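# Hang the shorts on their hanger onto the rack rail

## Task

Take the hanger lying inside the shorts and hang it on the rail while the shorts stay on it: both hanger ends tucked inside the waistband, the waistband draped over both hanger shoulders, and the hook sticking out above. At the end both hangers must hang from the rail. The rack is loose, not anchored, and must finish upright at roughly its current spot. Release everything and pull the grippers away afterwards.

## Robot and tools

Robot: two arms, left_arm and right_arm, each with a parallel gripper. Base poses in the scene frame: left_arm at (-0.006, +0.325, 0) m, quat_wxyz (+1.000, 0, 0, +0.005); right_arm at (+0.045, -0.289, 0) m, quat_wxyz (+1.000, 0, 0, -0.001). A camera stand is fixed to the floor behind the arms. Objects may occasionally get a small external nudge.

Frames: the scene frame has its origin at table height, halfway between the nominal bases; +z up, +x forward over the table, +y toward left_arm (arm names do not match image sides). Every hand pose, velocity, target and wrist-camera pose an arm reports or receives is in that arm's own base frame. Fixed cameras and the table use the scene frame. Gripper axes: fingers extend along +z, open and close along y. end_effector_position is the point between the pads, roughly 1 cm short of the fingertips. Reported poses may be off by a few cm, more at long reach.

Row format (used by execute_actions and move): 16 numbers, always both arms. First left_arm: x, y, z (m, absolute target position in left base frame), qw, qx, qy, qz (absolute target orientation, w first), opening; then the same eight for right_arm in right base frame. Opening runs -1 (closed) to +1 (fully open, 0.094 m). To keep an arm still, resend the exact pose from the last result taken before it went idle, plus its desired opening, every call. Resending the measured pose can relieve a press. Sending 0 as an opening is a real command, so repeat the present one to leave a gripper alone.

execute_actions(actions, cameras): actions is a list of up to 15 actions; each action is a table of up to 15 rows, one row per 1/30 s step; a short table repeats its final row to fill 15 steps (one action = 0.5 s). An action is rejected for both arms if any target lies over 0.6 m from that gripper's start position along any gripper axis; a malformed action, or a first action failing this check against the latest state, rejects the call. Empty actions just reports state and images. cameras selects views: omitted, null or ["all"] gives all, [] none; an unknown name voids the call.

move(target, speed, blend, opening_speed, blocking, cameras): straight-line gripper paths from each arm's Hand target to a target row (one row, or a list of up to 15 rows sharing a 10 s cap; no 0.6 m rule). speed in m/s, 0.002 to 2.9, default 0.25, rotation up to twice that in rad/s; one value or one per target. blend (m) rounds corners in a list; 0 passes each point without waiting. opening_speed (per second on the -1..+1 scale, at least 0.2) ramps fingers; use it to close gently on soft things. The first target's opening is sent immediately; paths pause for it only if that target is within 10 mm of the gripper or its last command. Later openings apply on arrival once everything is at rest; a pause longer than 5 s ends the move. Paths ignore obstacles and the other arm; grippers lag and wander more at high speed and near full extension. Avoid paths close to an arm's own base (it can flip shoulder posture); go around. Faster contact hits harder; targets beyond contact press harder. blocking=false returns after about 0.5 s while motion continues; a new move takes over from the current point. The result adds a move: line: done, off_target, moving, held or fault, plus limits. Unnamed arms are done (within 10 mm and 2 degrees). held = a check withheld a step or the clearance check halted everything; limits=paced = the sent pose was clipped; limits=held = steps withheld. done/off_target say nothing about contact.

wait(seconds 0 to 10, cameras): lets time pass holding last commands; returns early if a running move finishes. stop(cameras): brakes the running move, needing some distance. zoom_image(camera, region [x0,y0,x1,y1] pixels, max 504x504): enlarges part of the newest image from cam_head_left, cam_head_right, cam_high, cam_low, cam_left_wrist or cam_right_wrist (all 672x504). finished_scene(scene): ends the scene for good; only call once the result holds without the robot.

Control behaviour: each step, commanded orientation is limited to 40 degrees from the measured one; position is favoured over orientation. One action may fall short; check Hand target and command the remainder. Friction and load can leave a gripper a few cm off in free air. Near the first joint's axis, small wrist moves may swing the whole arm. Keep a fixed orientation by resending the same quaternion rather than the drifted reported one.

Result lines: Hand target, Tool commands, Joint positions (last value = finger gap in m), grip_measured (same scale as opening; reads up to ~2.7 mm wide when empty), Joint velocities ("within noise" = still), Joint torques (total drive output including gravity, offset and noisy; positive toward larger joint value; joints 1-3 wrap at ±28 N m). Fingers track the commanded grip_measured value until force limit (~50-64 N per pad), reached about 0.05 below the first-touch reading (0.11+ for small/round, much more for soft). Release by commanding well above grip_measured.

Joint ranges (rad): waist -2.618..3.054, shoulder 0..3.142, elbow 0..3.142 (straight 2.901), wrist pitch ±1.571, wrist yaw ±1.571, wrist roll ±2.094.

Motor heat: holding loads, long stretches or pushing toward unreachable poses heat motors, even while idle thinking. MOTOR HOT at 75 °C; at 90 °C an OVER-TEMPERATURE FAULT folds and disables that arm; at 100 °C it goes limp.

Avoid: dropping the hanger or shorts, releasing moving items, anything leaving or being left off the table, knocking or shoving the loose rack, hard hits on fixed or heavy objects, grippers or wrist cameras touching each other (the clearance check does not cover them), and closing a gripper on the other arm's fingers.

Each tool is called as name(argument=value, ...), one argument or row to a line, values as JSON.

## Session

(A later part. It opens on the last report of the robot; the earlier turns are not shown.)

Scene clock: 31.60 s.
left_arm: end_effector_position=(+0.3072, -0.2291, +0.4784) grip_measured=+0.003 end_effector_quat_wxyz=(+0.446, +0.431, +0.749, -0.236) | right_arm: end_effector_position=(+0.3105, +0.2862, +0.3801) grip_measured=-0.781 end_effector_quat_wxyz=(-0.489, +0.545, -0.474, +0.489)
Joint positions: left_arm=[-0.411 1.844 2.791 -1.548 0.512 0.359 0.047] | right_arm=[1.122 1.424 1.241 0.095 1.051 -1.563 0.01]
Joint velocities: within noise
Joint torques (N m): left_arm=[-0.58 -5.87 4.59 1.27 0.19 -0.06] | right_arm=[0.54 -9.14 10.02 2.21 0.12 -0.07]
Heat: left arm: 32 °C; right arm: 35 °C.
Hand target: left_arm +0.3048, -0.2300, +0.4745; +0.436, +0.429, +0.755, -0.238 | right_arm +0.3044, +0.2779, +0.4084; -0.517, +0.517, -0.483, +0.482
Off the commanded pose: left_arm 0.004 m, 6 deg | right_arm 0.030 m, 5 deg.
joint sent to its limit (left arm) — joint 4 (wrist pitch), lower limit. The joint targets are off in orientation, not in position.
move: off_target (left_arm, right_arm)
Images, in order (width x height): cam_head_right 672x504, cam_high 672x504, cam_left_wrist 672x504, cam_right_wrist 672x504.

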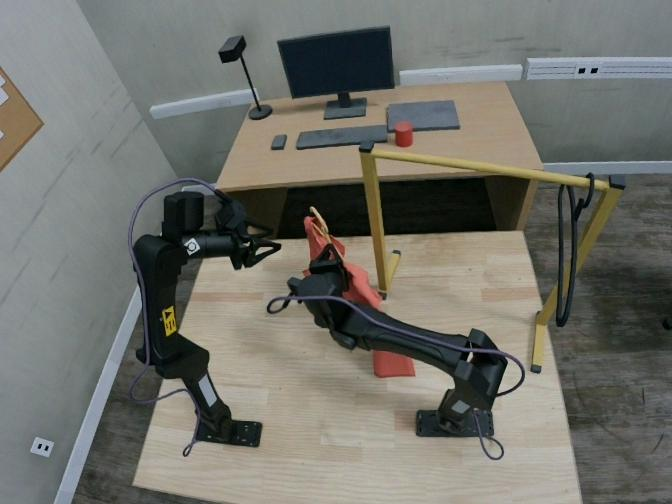

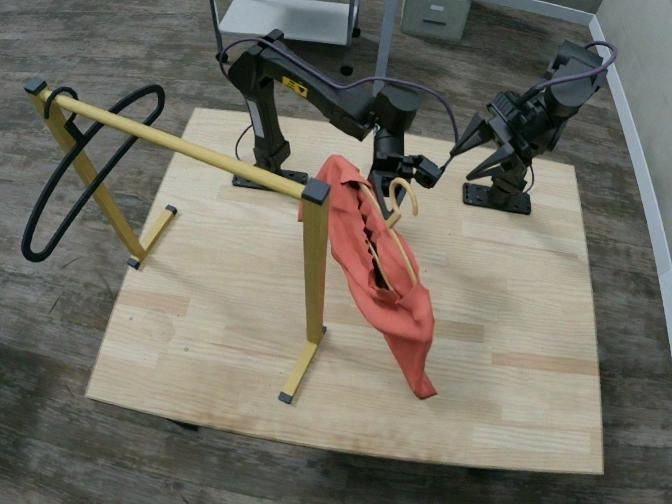

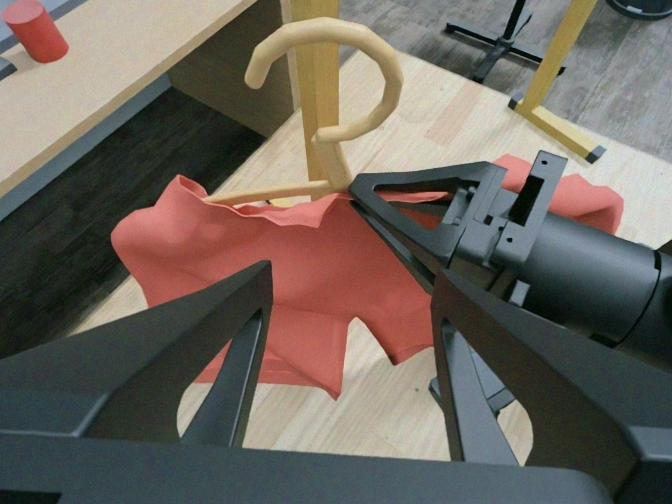

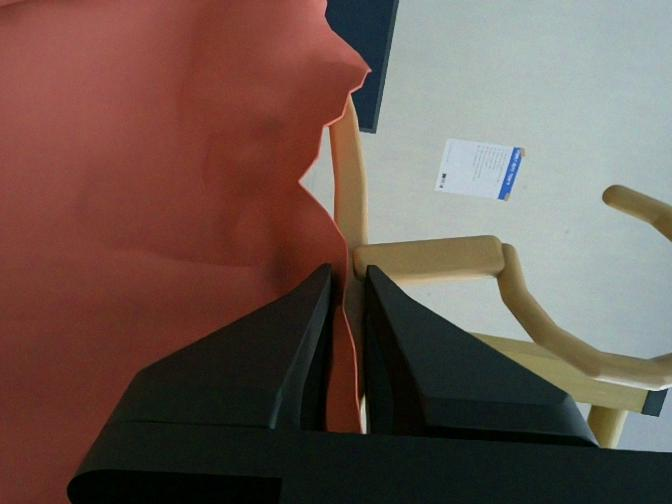

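move(
  target=[
    [0.349, -0.281, 0.448, 0.3998, 0.4435, 0.7682, -0.2309, -0.1, 0.3046, 0.2788, 0.4091, 0.5172, -0.5172, 0.4823, -0.4823, -1],
  ],
  speed=0.15,
  cameras=["cam_left_wrist", "cam_high", "cam_head_right", "cam_right_wrist"],
)

zoom_image(
  camera="cam_high",
  region=[290, 130, 490, 330],
)

Scene clock: 33.33 s.
left_arm: end_effector_position=(+0.3493, -0.2784, +0.4464) grip_measured=-0.097 end_effector_quat_wxyz=(+0.428, +0.433, +0.757, -0.236) | right_arm: end_effector_position=(+0.3105, +0.2862, +0.3802) grip_measured=-0.781 end_effector_quat_wxyz=(-0.489, +0.545, -0.474, +0.489)
Joint positions: left_arm=[-0.503 2.007 2.853 -1.459 0.437 0.305 0.042] | right_arm=[1.122 1.424 1.241 0.095 1.051 -1.563 0.01]
Joint velocities: within noise
Joint torques (N m): left_arm=[-0.64 -8.14 5.15 1.53 0.19 -0.09] | right_arm=[0.4 -8.98 10.1 2.23 0.14 -0.06]
Heat: left arm: 32 °C; right arm: 35 °C.
Hand target: left_arm +0.3487, -0.2808, +0.4475; +0.430, +0.432, +0.757, -0.238 | right_arm +0.3044, +0.2779, +0.4084; -0.517, +0.517, -0.483, +0.482
Off the commanded pose: left_arm 0.003 m, 4 deg | right_arm 0.030 m, 5 deg.
elbow stopped short (left arm): the move would have taken joint 3 (elbow) straighter than the controller allows.
move: off_target (left_arm, right_arm)
Images, in order (width x height): cam_head_right 672x504, cam_high 672x504, cam_left_wrist 672x504, cam_right_wrist 672x504.

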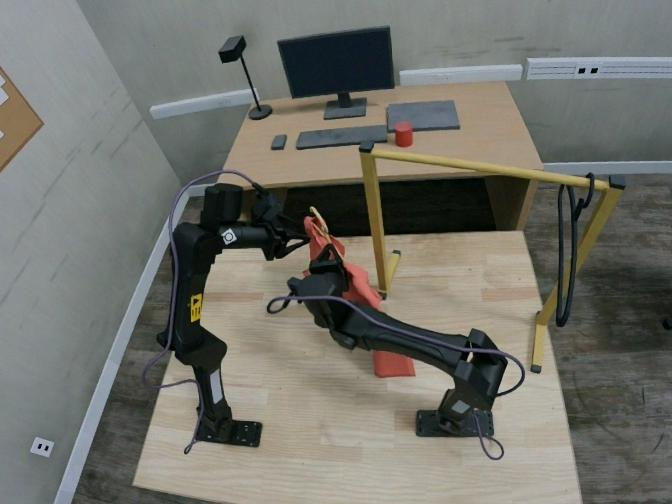

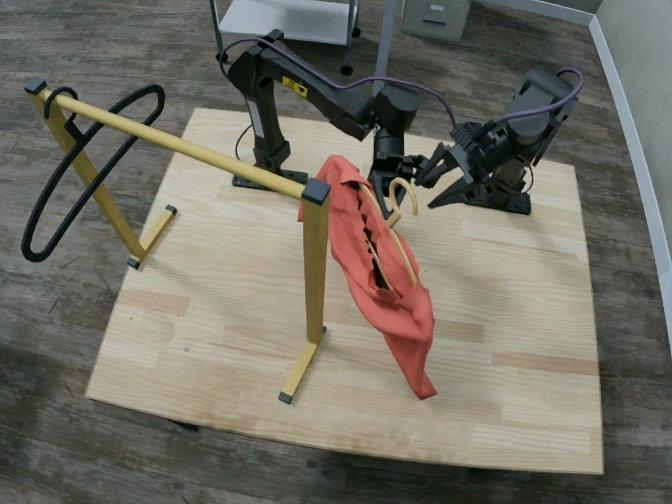

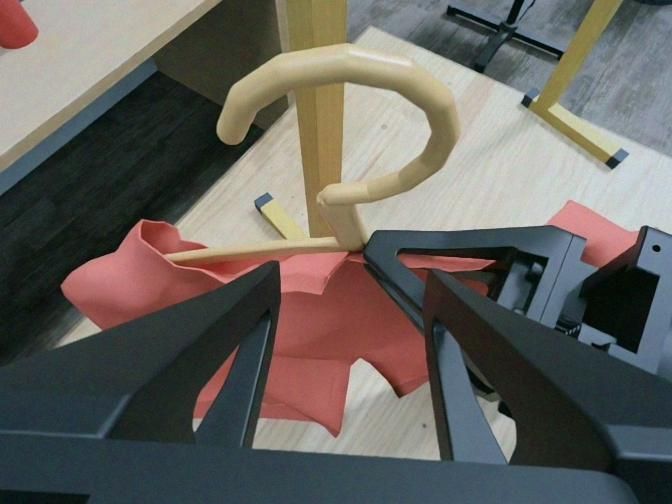

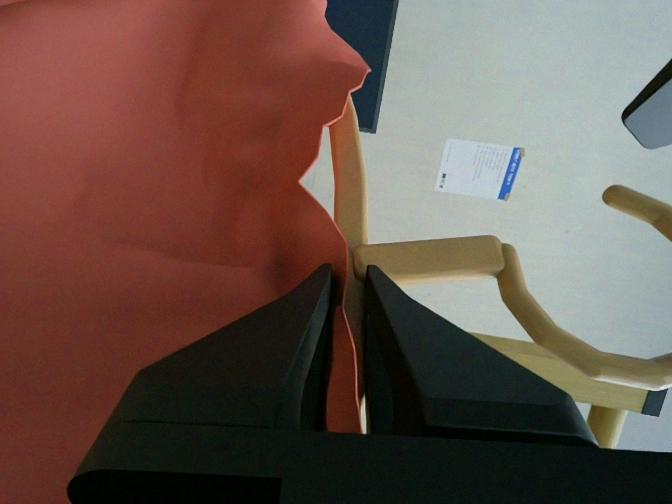

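Scaled by 2.520 from the camera's 672x504 image, which has a finer 960x720 frame.

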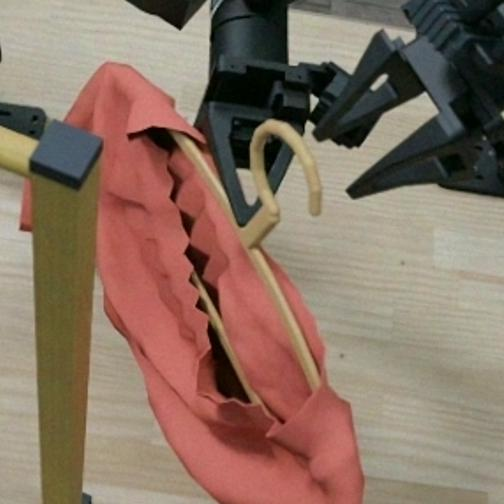

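move(
  target=[
    [0.352, -0.280, 0.40, 0.4653, 0.4217, 0.7304, -0.2687, -0.1, 0.3046, 0.2788, 0.368, 0.5172, -0.5172, 0.4823, -0.4823, -1],
  ],
  speed=0.12,
  cameras=["cam_left_wrist", "cam_high", "cam_head_right", "cam_right_wrist"],
)

zoom_image(
  camera="cam_high",
  region=[290, 130, 490, 330],
)

Scene clock: 35.90 s.
left_arm: end_effector_position=(+0.3555, -0.2824, +0.4009) grip_measured=-0.097 end_effector_quat_wxyz=(+0.468, +0.425, +0.728, -0.264) | right_arm: end_effector_position=(+0.3096, +0.2841, +0.3606) grip_measured=-0.781 end_effector_quat_wxyz=(+0.506, -0.528, +0.480, -0.484)
Joint positions: left_arm=[-0.481 1.603 1.897 -0.796 0.502 0.273 0.042] | right_arm=[1.122 1.414 1.123 0.252 1.052 -1.564 0.01]
Joint velocities: within noise
Joint torques (N m): left_arm=[0.42 -8.53 5.55 1.54 0.24 -0.1] | right_arm=[0.54 -8.1 6.49 2.24 0.12 -0.07]
Heat: left arm: 33 °C; right arm: 35 °C.
Hand target: left_arm +0.3521, -0.2800, +0.3999; +0.465, +0.422, +0.731, -0.269 | right_arm +0.3048, +0.2788, +0.3679; +0.517, -0.517, +0.483, -0.482
Off the commanded pose: left_arm 0.004 m, 1 deg | right_arm 0.010 m, 2 deg.
move: done
Images, in order (width x height): cam_head_right 672x504, cam_high 672x504, cam_left_wrist 672x504, cam_right_wrist 672x504.

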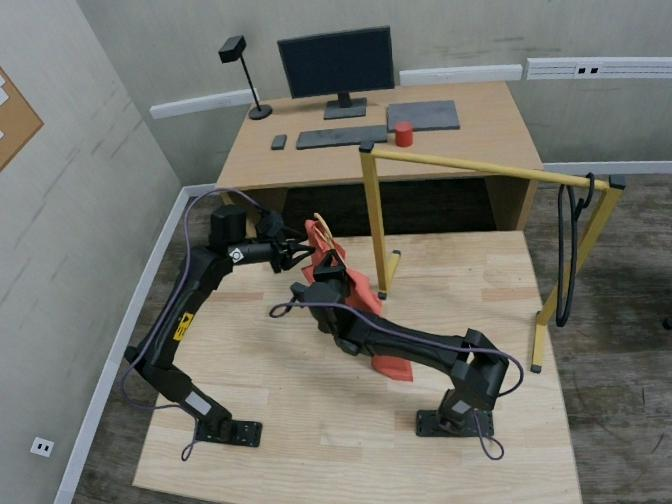

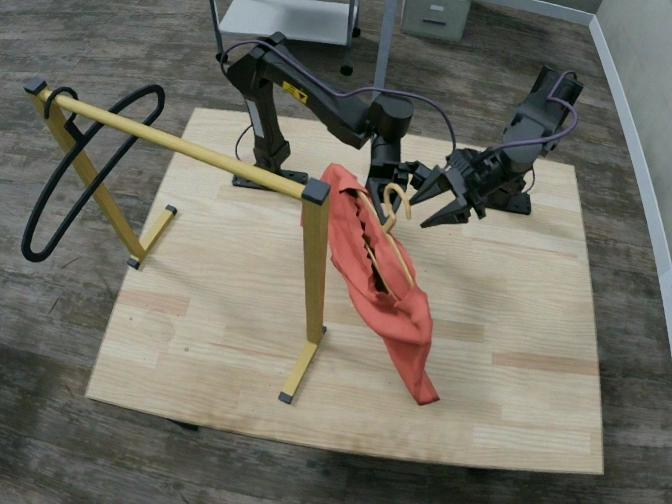

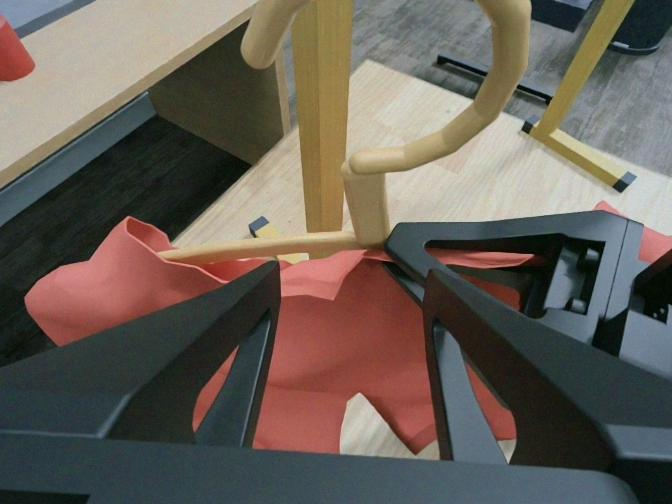

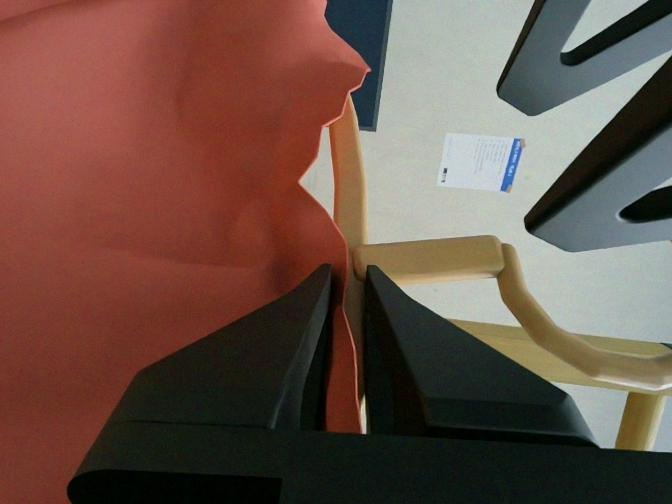

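Scaled by 2.520 from the camera's 672x504 image, which has a finer 960x720 frame.

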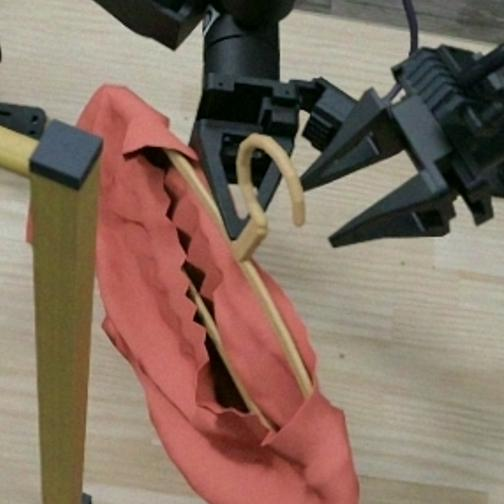

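move(
  target=[
    [0.35, -0.286, 0.385, 0.3998, 0.4435, 0.7682, -0.2309, -0.1, 0.3046, 0.2788, 0.328, 0.5172, -0.5172, 0.4823, -0.4823, -1],
    [0.364, -0.312, 0.361, 0.3998, 0.4435, 0.7682, -0.2309, -0.1, 0.3046, 0.2788, 0.328, 0.5172, -0.5172, 0.4823, -0.4823, -1],
  ],
  speed=0.1,
  cameras=["cam_left_wrist", "cam_high", "cam_low", "cam_right_wrist"],
)

zoom_image(
  camera="cam_high",
  region=[290, 130, 490, 330],
)

zoom_image(
  camera="cam_low",
  region=[200, 100, 400, 300],
)

Scene clock: 39.37 s.
left_arm: end_effector_position=(+0.3627, -0.3084, +0.3720) grip_measured=-0.097 end_effector_quat_wxyz=(+0.412, +0.445, +0.761, -0.230) | right_arm: end_effector_position=(+0.3077, +0.2801, +0.3279) grip_measured=-0.781 end_effector_quat_wxyz=(+0.513, -0.521, +0.482, -0.482)
Joint positions: left_arm=[-0.562 1.758 2.088 -0.973 0.391 0.298 0.042] | right_arm=[1.122 1.414 0.979 0.417 1.052 -1.564 0.01]
Joint velocities: within noise
Joint torques (N m): left_arm=[-0.58 -7.64 5.53 1.49 0.13 -0.07] | right_arm=[0.58 -6.57 6.32 2.19 0.09 -0.06]
Heat: left arm: 34 °C; right arm: 35 °C.
Hand target: left_arm +0.3639, -0.3119, +0.3611; +0.400, +0.444, +0.768, -0.231 | right_arm +0.3047, +0.2788, +0.3280; +0.517, -0.517, +0.483, -0.482
Off the commanded pose: left_arm 0.012 m, 2 deg | right_arm 0.003 m, 1 deg.
move: off_target (left_arm)
Images, in order (width x height): cam_high 672x504, cam_low 672x504, cam_left_wrist 672x504, cam_right_wrist 672x504.

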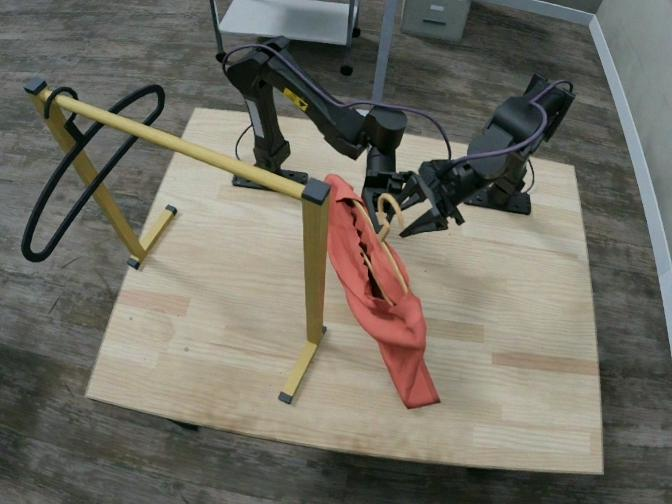

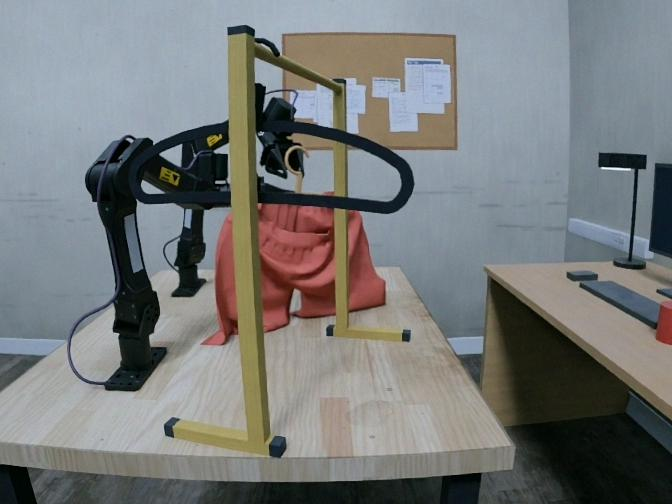

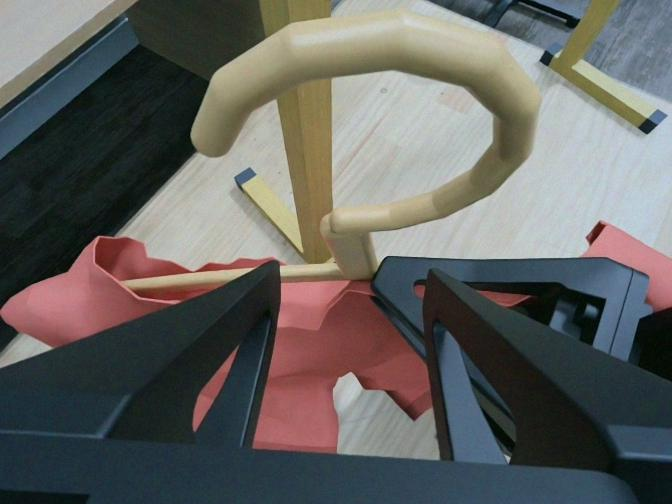

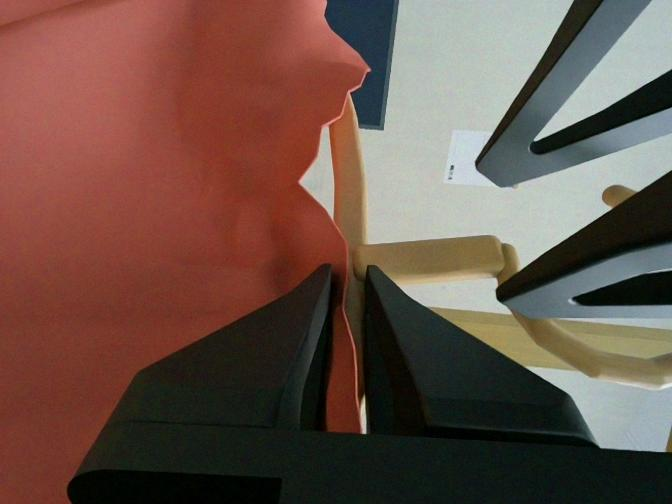

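Scaled by 2.520 from the camera's 672x504 image, which has a finer 960x720 frame.

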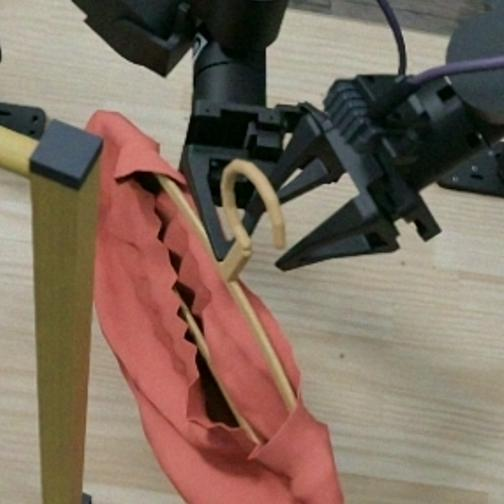

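Scaled by 2.520 from the camera's 672x504 image, which has a finer 960x720 frame.

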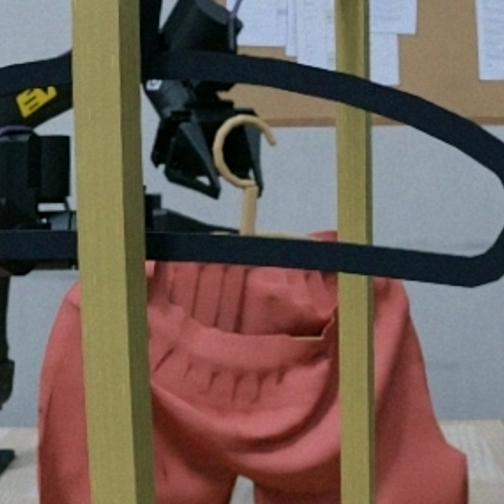

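move(
  target=[
    [0.364, -0.312, 0.361, 0.3998, 0.4435, 0.7682, -0.2309, -0.4, 0.3046, 0.2788, 0.328, 0.5172, -0.5172, 0.4823, -0.4823, -1],
    [0.377, -0.3355, 0.349, 0.3998, 0.4435, 0.7682, -0.2309, -0.4, 0.3046, 0.2788, 0.328, 0.5172, -0.5172, 0.4823, -0.4823, -1],
  ],
  speed=0.06,
  cameras=["cam_left_wrist", "cam_high", "cam_low", "cam_right_wrist"],
)

zoom_image(
  camera="cam_high",
  region=[290, 130, 490, 330],
)

zoom_image(
  camera="cam_low",
  region=[240, 120, 360, 240],
)

Scene clock: 48.30 s.
left_arm: end_effector_position=(+0.3755, -0.3308, +0.3480) grip_measured=-0.397 end_effector_quat_wxyz=(+0.399, +0.445, +0.768, -0.229) | right_arm: end_effector_position=(+0.3078, +0.2797, +0.3283) grip_measured=-0.781 end_effector_quat_wxyz=(+0.513, -0.520, +0.483, -0.483)
Joint positions: left_arm=[-0.596 1.828 2.09 -0.926 0.364 0.275 0.028] | right_arm=[1.122 1.414 0.979 0.419 1.054 -1.565 0.01]
Joint velocities: within noise
Joint torques (N m): left_arm=[-0.84 -8.34 8.24 1.46 0.1 -0.02] | right_arm=[0.47 -6.58 6.24 2.15 0.07 -0.05]
Heat: left arm: 34 °C; right arm: 35 °C.
Hand target: left_arm +0.3769, -0.3355, +0.3488; +0.400, +0.443, +0.768, -0.231 | right_arm +0.3047, +0.2788, +0.3280; +0.517, -0.517, +0.482, -0.482
Off the commanded pose: left_arm 0.005 m, 0 deg | right_arm 0.003 m, 1 deg.
move: done
Images, in order (width x height): cam_high 672x504, cam_low 672x504, cam_left_wrist 672x504, cam_right_wrist 672x504.

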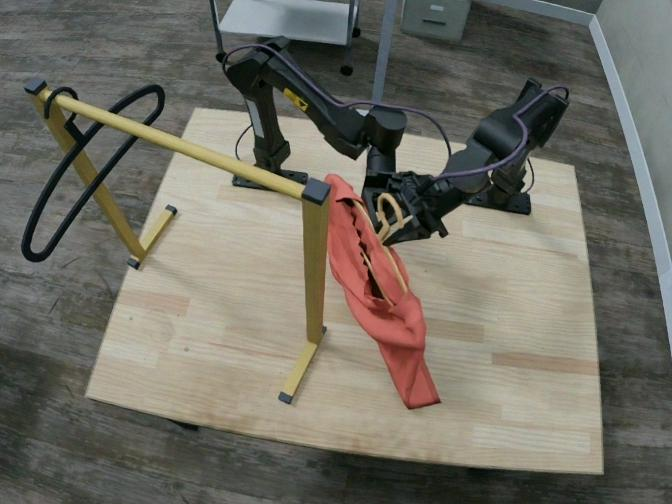

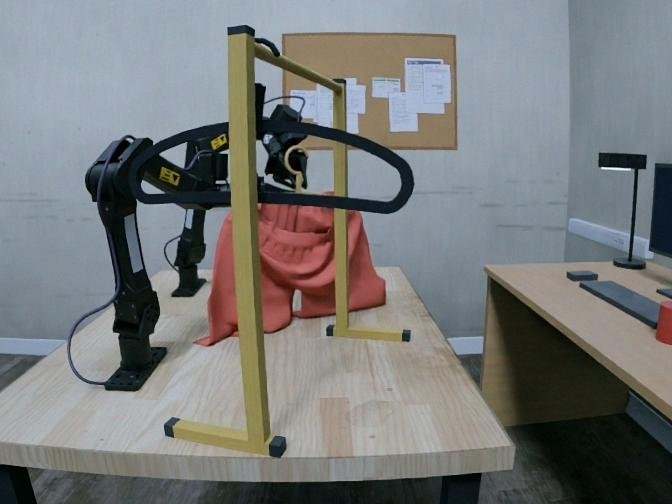

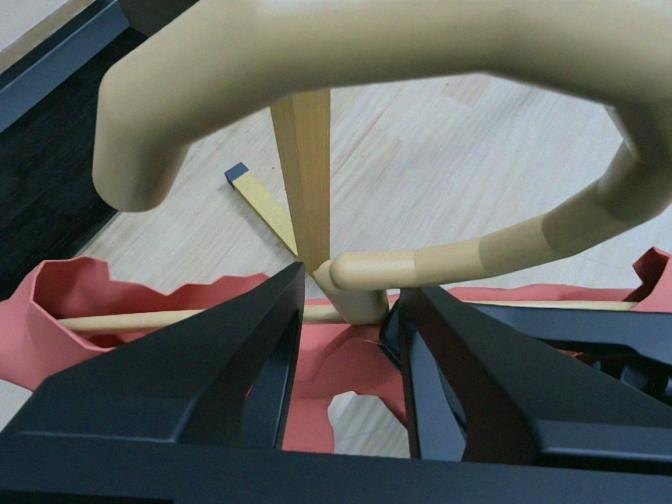

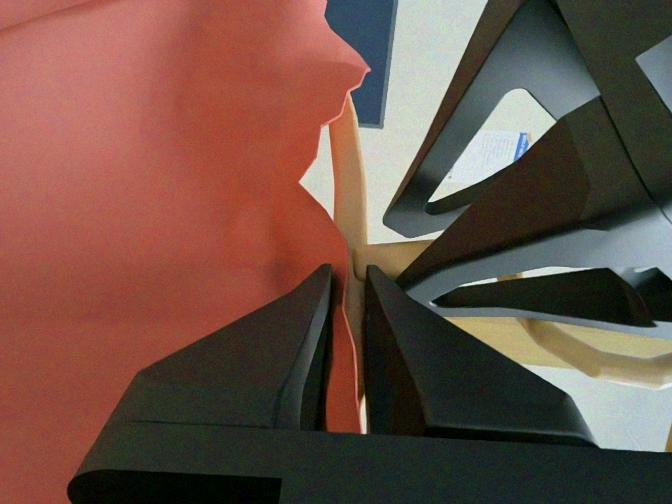

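Scaled by 2.520 from the camera's 672x504 image, which has a finer 960x720 frame.

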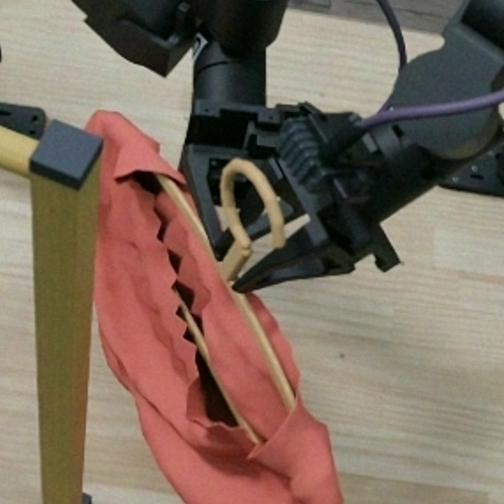

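Scaled by 4.200 from the camera's 672x504 image, which has a finer 960x720 frame.

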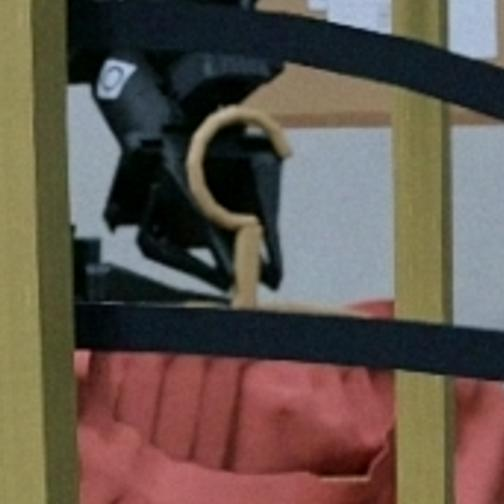

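move(
  target=[
    [0.377, -0.3355, 0.353, 0.3998, 0.4435, 0.7682, -0.2309, -1, 0.3046, 0.2788, 0.328, 0.5172, -0.5172, 0.4823, -0.4823, -1],
  ],
  speed=0.06,
  opening_speed=0.5,
  cameras=["cam_left_wrist", "cam_high", "cam_low", "cam_right_wrist"],
)

zoom_image(
  camera="cam_high",
  region=[290, 130, 490, 330],
)

Scene clock: 50.20 s.
left_arm: end_effector_position=(+0.3745, -0.3323, +0.3576) grip_measured=-0.720 end_effector_quat_wxyz=(+0.404, +0.436, +0.768, -0.239) | right_arm: end_effector_position=(+0.3078, +0.2791, +0.3314) grip_measured=-0.782 end_effector_quat_wxyz=(+0.519, -0.513, +0.486, -0.482)
Joint positions: left_arm=[-0.596 1.833 2.122 -0.934 0.373 0.25 0.013] | right_arm=[1.122 1.414 0.979 0.438 1.058 -1.565 0.01]
Joint velocities: within noise
Joint torques (N m): left_arm=[-0.61 -7.86 8.2 1.34 0.07 0.19] | right_arm=[0.62 -6.35 6.09 1.96 0.05 -0.02]
Heat: left arm: 34 °C; right arm: 35 °C.
Hand target: left_arm +0.3769, -0.3354, +0.3528; +0.400, +0.443, +0.768, -0.231 | right_arm +0.3047, +0.2788, +0.3280; +0.517, -0.517, +0.482, -0.482
Off the commanded pose: left_arm 0.006 m, 1 deg | right_arm 0.005 m, 1 deg.
move: done
Images, in order (width x height): cam_high 672x504, cam_low 672x504, cam_left_wrist 672x504, cam_right_wrist 672x504.

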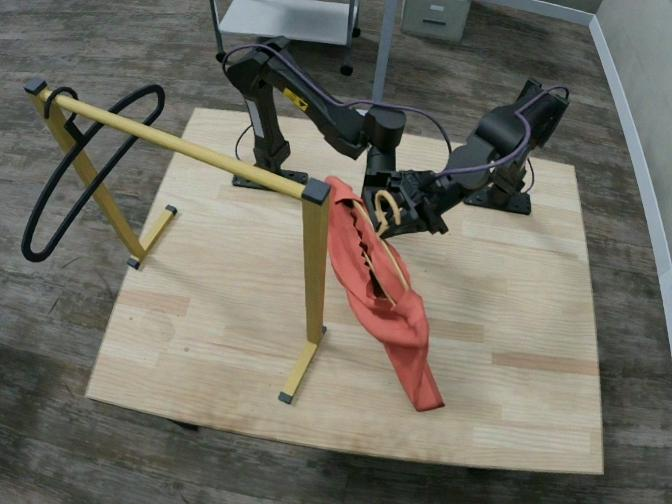

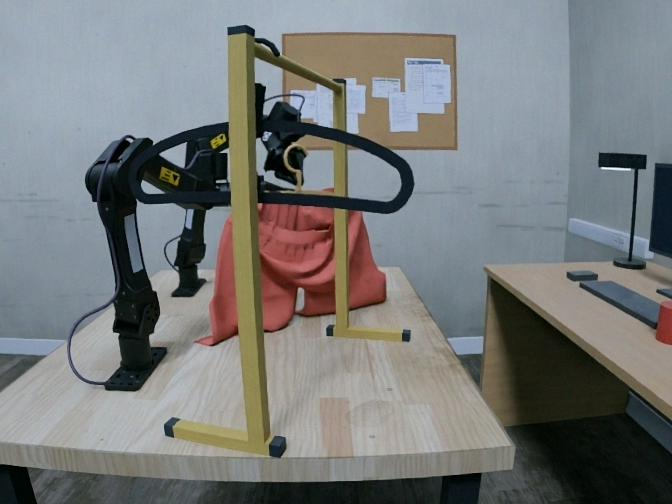

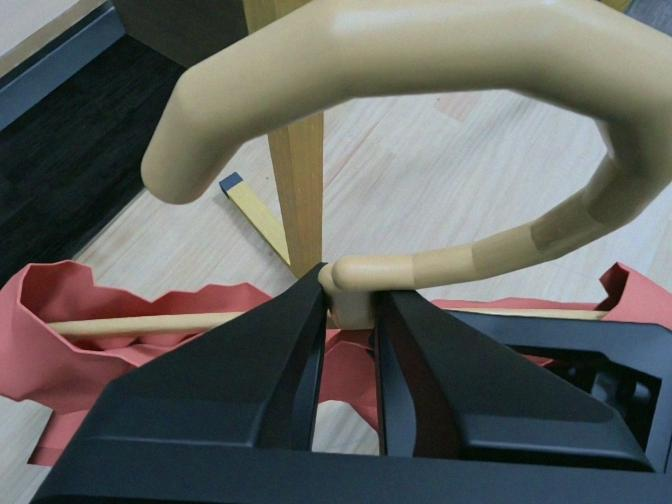

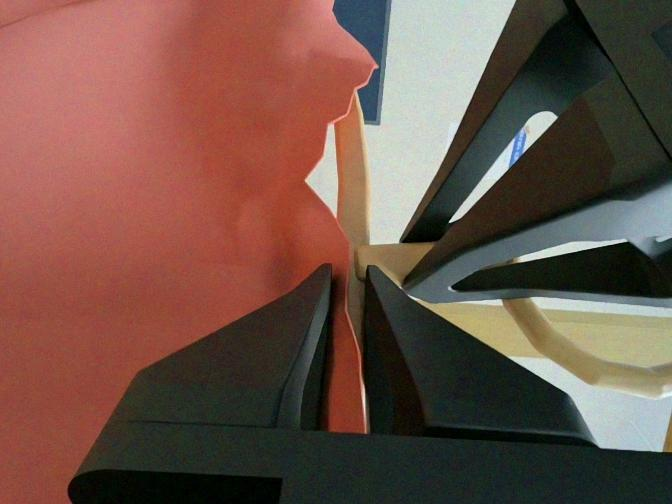

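Scaled by 2.520 from the camera's 672x504 image, which has a finer 960x720 frame.

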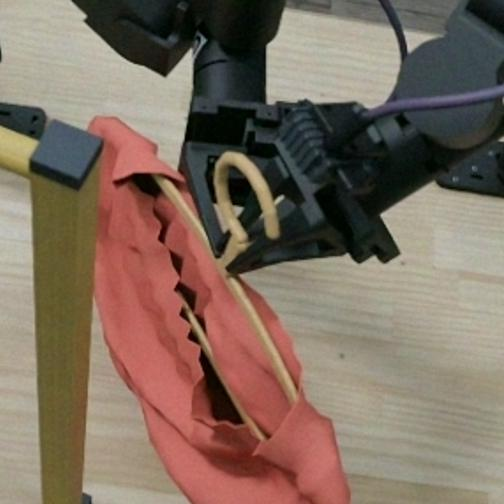

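move(
  target=[
    [0.377, -0.3355, 0.353, 0.3998, 0.4435, 0.7682, -0.2309, -1, 0.3046, 0.2788, 0.323, 0.5172, -0.5172, 0.4823, -0.4823, -0.56],
    [0.377, -0.3355, 0.353, 0.3998, 0.4435, 0.7682, -0.2309, -1, 0.285, 0.2778, 0.321, 0.5172, -0.5172, 0.4823, -0.4823, -0.56],
  ],
  speed=0.06,
  opening_speed=0.5,
  cameras=["cam_left_wrist", "cam_high", "cam_low", "cam_right_wrist"],
)

zoom_image(
  camera="cam_low",
  region=[200, 100, 400, 300],
)

Scene clock: 53.87 s.
left_arm: end_effector_position=(+0.3763, -0.3308, +0.3519) grip_measured=-0.725 end_effector_quat_wxyz=(+0.398, +0.437, +0.773, -0.231) | right_arm: end_effector_position=(+0.2894, +0.2833, +0.3206) grip_measured=-0.562 end_effector_quat_wxyz=(+0.517, -0.518, +0.483, -0.481)
Joint positions: left_arm=[-0.597 1.839 2.122 -0.945 0.358 0.257 0.013] | right_arm=[1.183 1.403 0.933 0.465 1.112 -1.566 0.021]
Joint velocities: within noise
Joint torques (N m): left_arm=[-0.57 -8.35 8.18 1.43 0.19 0.1] | right_arm=[0.36 -7.8 5.79 1.87 0.08 -0.09]
Heat: left arm: 35 °C; right arm: 35 °C.
Hand target: left_arm +0.3769, -0.3355, +0.3529; +0.400, +0.443, +0.768, -0.231 | right_arm +0.2852, +0.2780, +0.3208; +0.517, -0.517, +0.482, -0.482
Off the commanded pose: left_arm 0.005 m, 1 deg | right_arm 0.007 m, 0 deg.
move: done
Images, in order (width x height): cam_high 672x504, cam_low 672x504, cam_left_wrist 672x504, cam_right_wrist 672x504.

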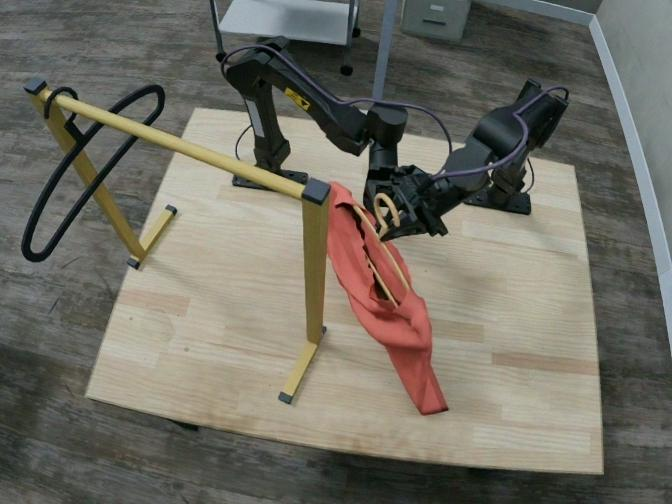

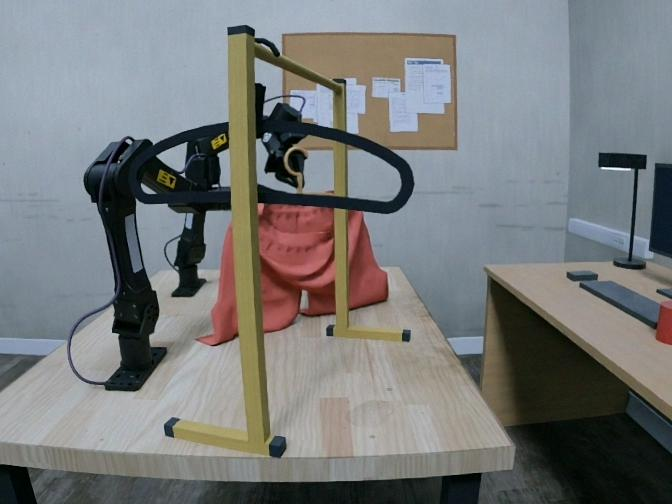

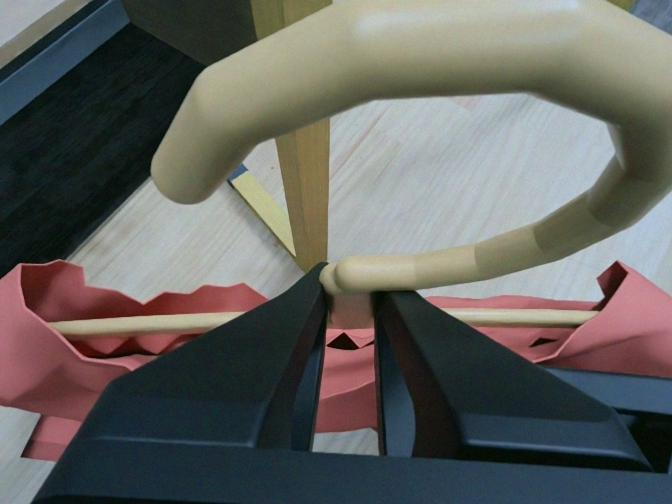

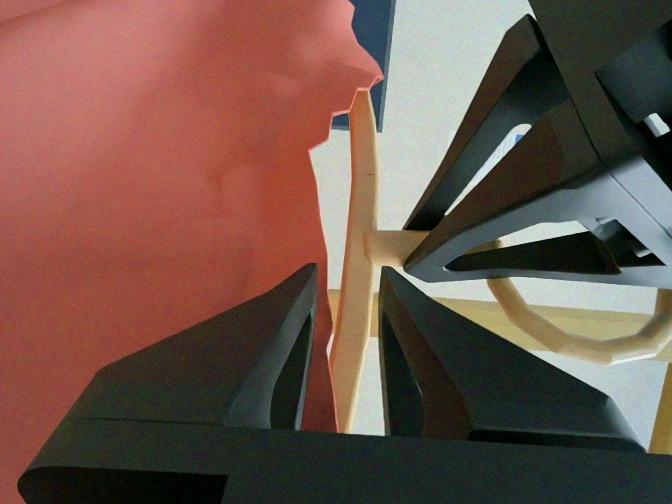

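Scaled by 2.520 from the camera's 672x504 image, which has a finer 960x720 frame.

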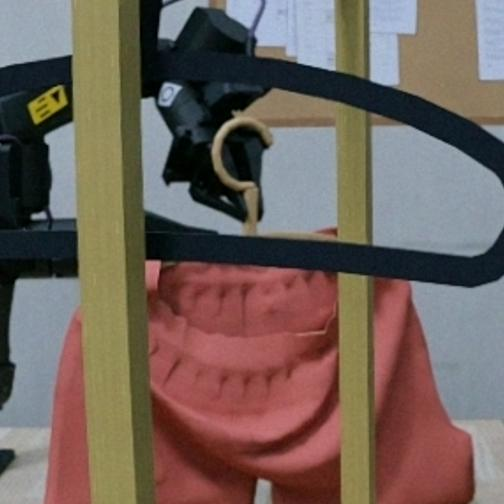

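move(
  target=[
    [0.377, -0.3355, 0.353, 0.3998, 0.4435, 0.7682, -0.2309, -1, 0.19, 0.272, 0.312, 0.5172, -0.5172, 0.4823, -0.4823, -0.56],
    [0.377, -0.3355, 0.353, 0.3998, 0.4435, 0.7682, -0.2309, -1, 0.23, 0.06, 0.26, 0.683, -0.183, 0.683, 0.183, -0.2],
    [0.285, -0.305, 0.42, 0.3998, 0.4435, 0.7682, -0.2309, -1, 0.24, 0.06, 0.26, 0.683, -0.183, 0.683, 0.183, -0.2],
  ],
  speed=[0.1, 0.3, 0.1],
)

zoom_image(
  camera="cam_high",
  region=[290, 130, 490, 330],
)

Scene clock: 64.13 s.
left_arm: end_effector_position=(+0.2917, -0.3066, +0.4047) grip_measured=-0.726 end_effector_quat_wxyz=(+0.385, +0.445, +0.776, -0.225) | right_arm: end_effector_position=(+0.2379, +0.0597, +0.2716) grip_measured=-0.202 end_effector_quat_wxyz=(+0.693, -0.192, +0.674, +0.172)
Joint positions: left_arm=[-0.694 1.688 2.224 -1.215 0.281 0.212 0.013] | right_arm=[-0.366 0.343 0.338 0.035 -0.888 -0.011 0.037]
Joint velocities: within noise
Joint torques (N m): left_arm=[-0.7 -8.64 7.54 1.43 0.16 -0.06] | right_arm=[0.51 2.61 5.83 1.99 0.07 0.08]
Heat: left arm: 37 °C; right arm: 33 °C.
Hand target: left_arm +0.2849, -0.3048, +0.4197; +0.400, +0.444, +0.768, -0.231 | right_arm +0.2398, +0.0600, +0.2601; +0.683, -0.183, +0.683, +0.183
Off the commanded pose: left_arm 0.017 m, 2 deg | right_arm 0.012 m, 2 deg.
move: off_target (left_arm, right_arm); target 2's new opening was sent with right_arm's hand 0.011 m and 2 deg from that target

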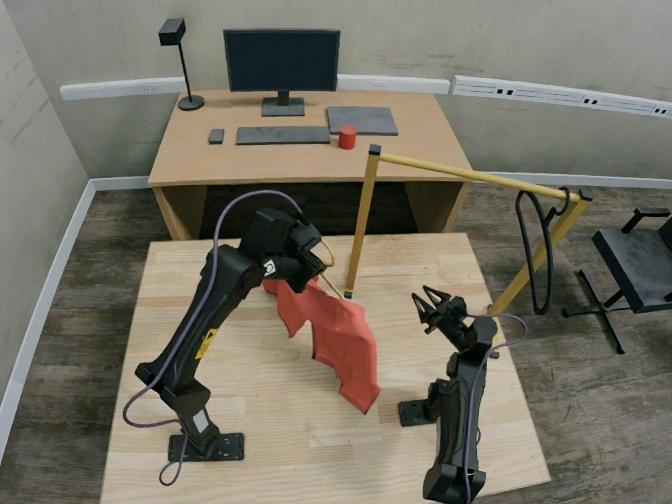

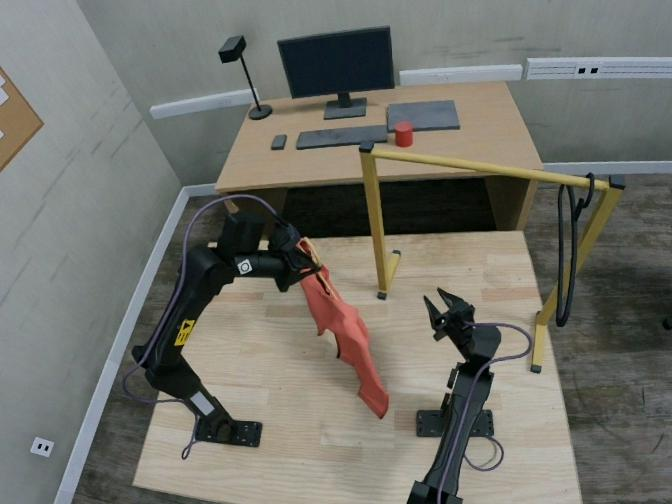

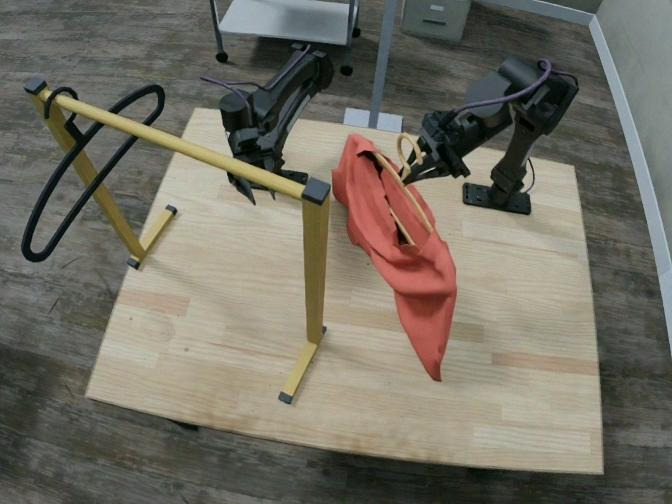

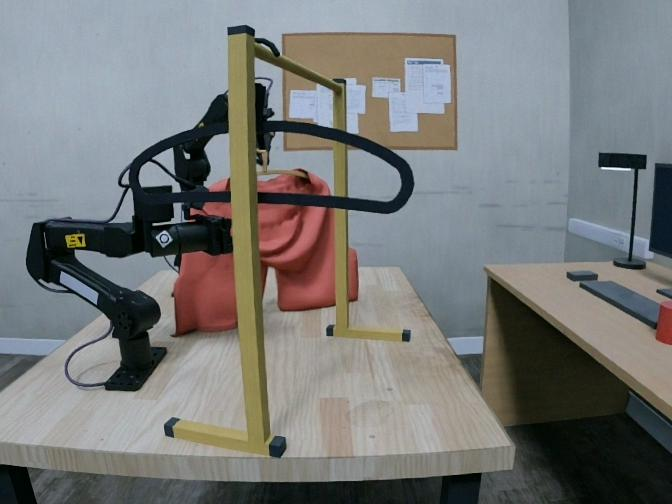

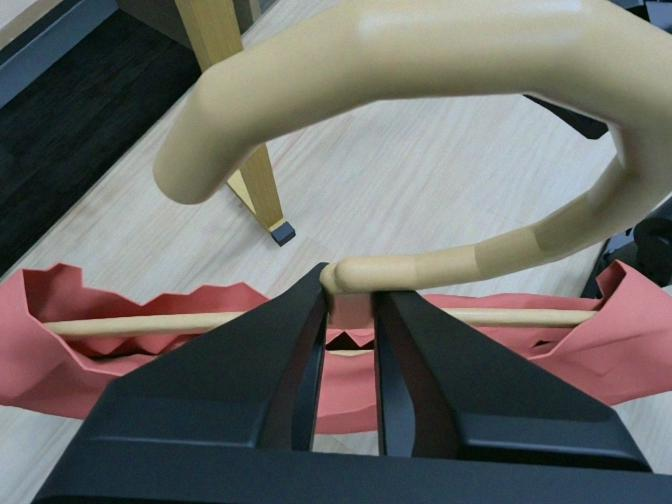

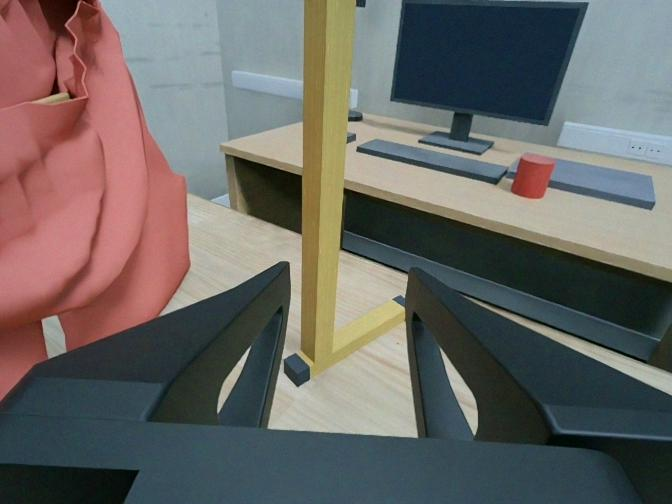

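Scaled by 2.520 from the camera's 672x504 image, which has a finer 960x720 frame.

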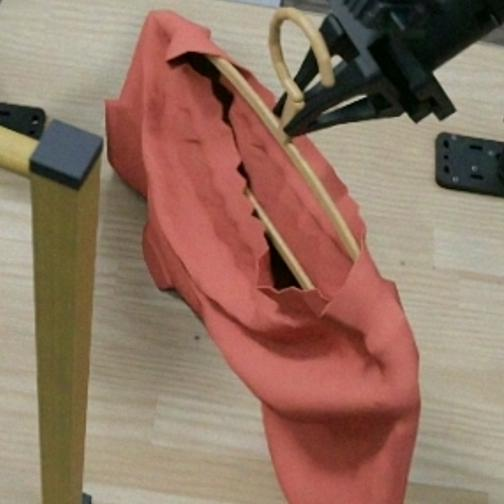

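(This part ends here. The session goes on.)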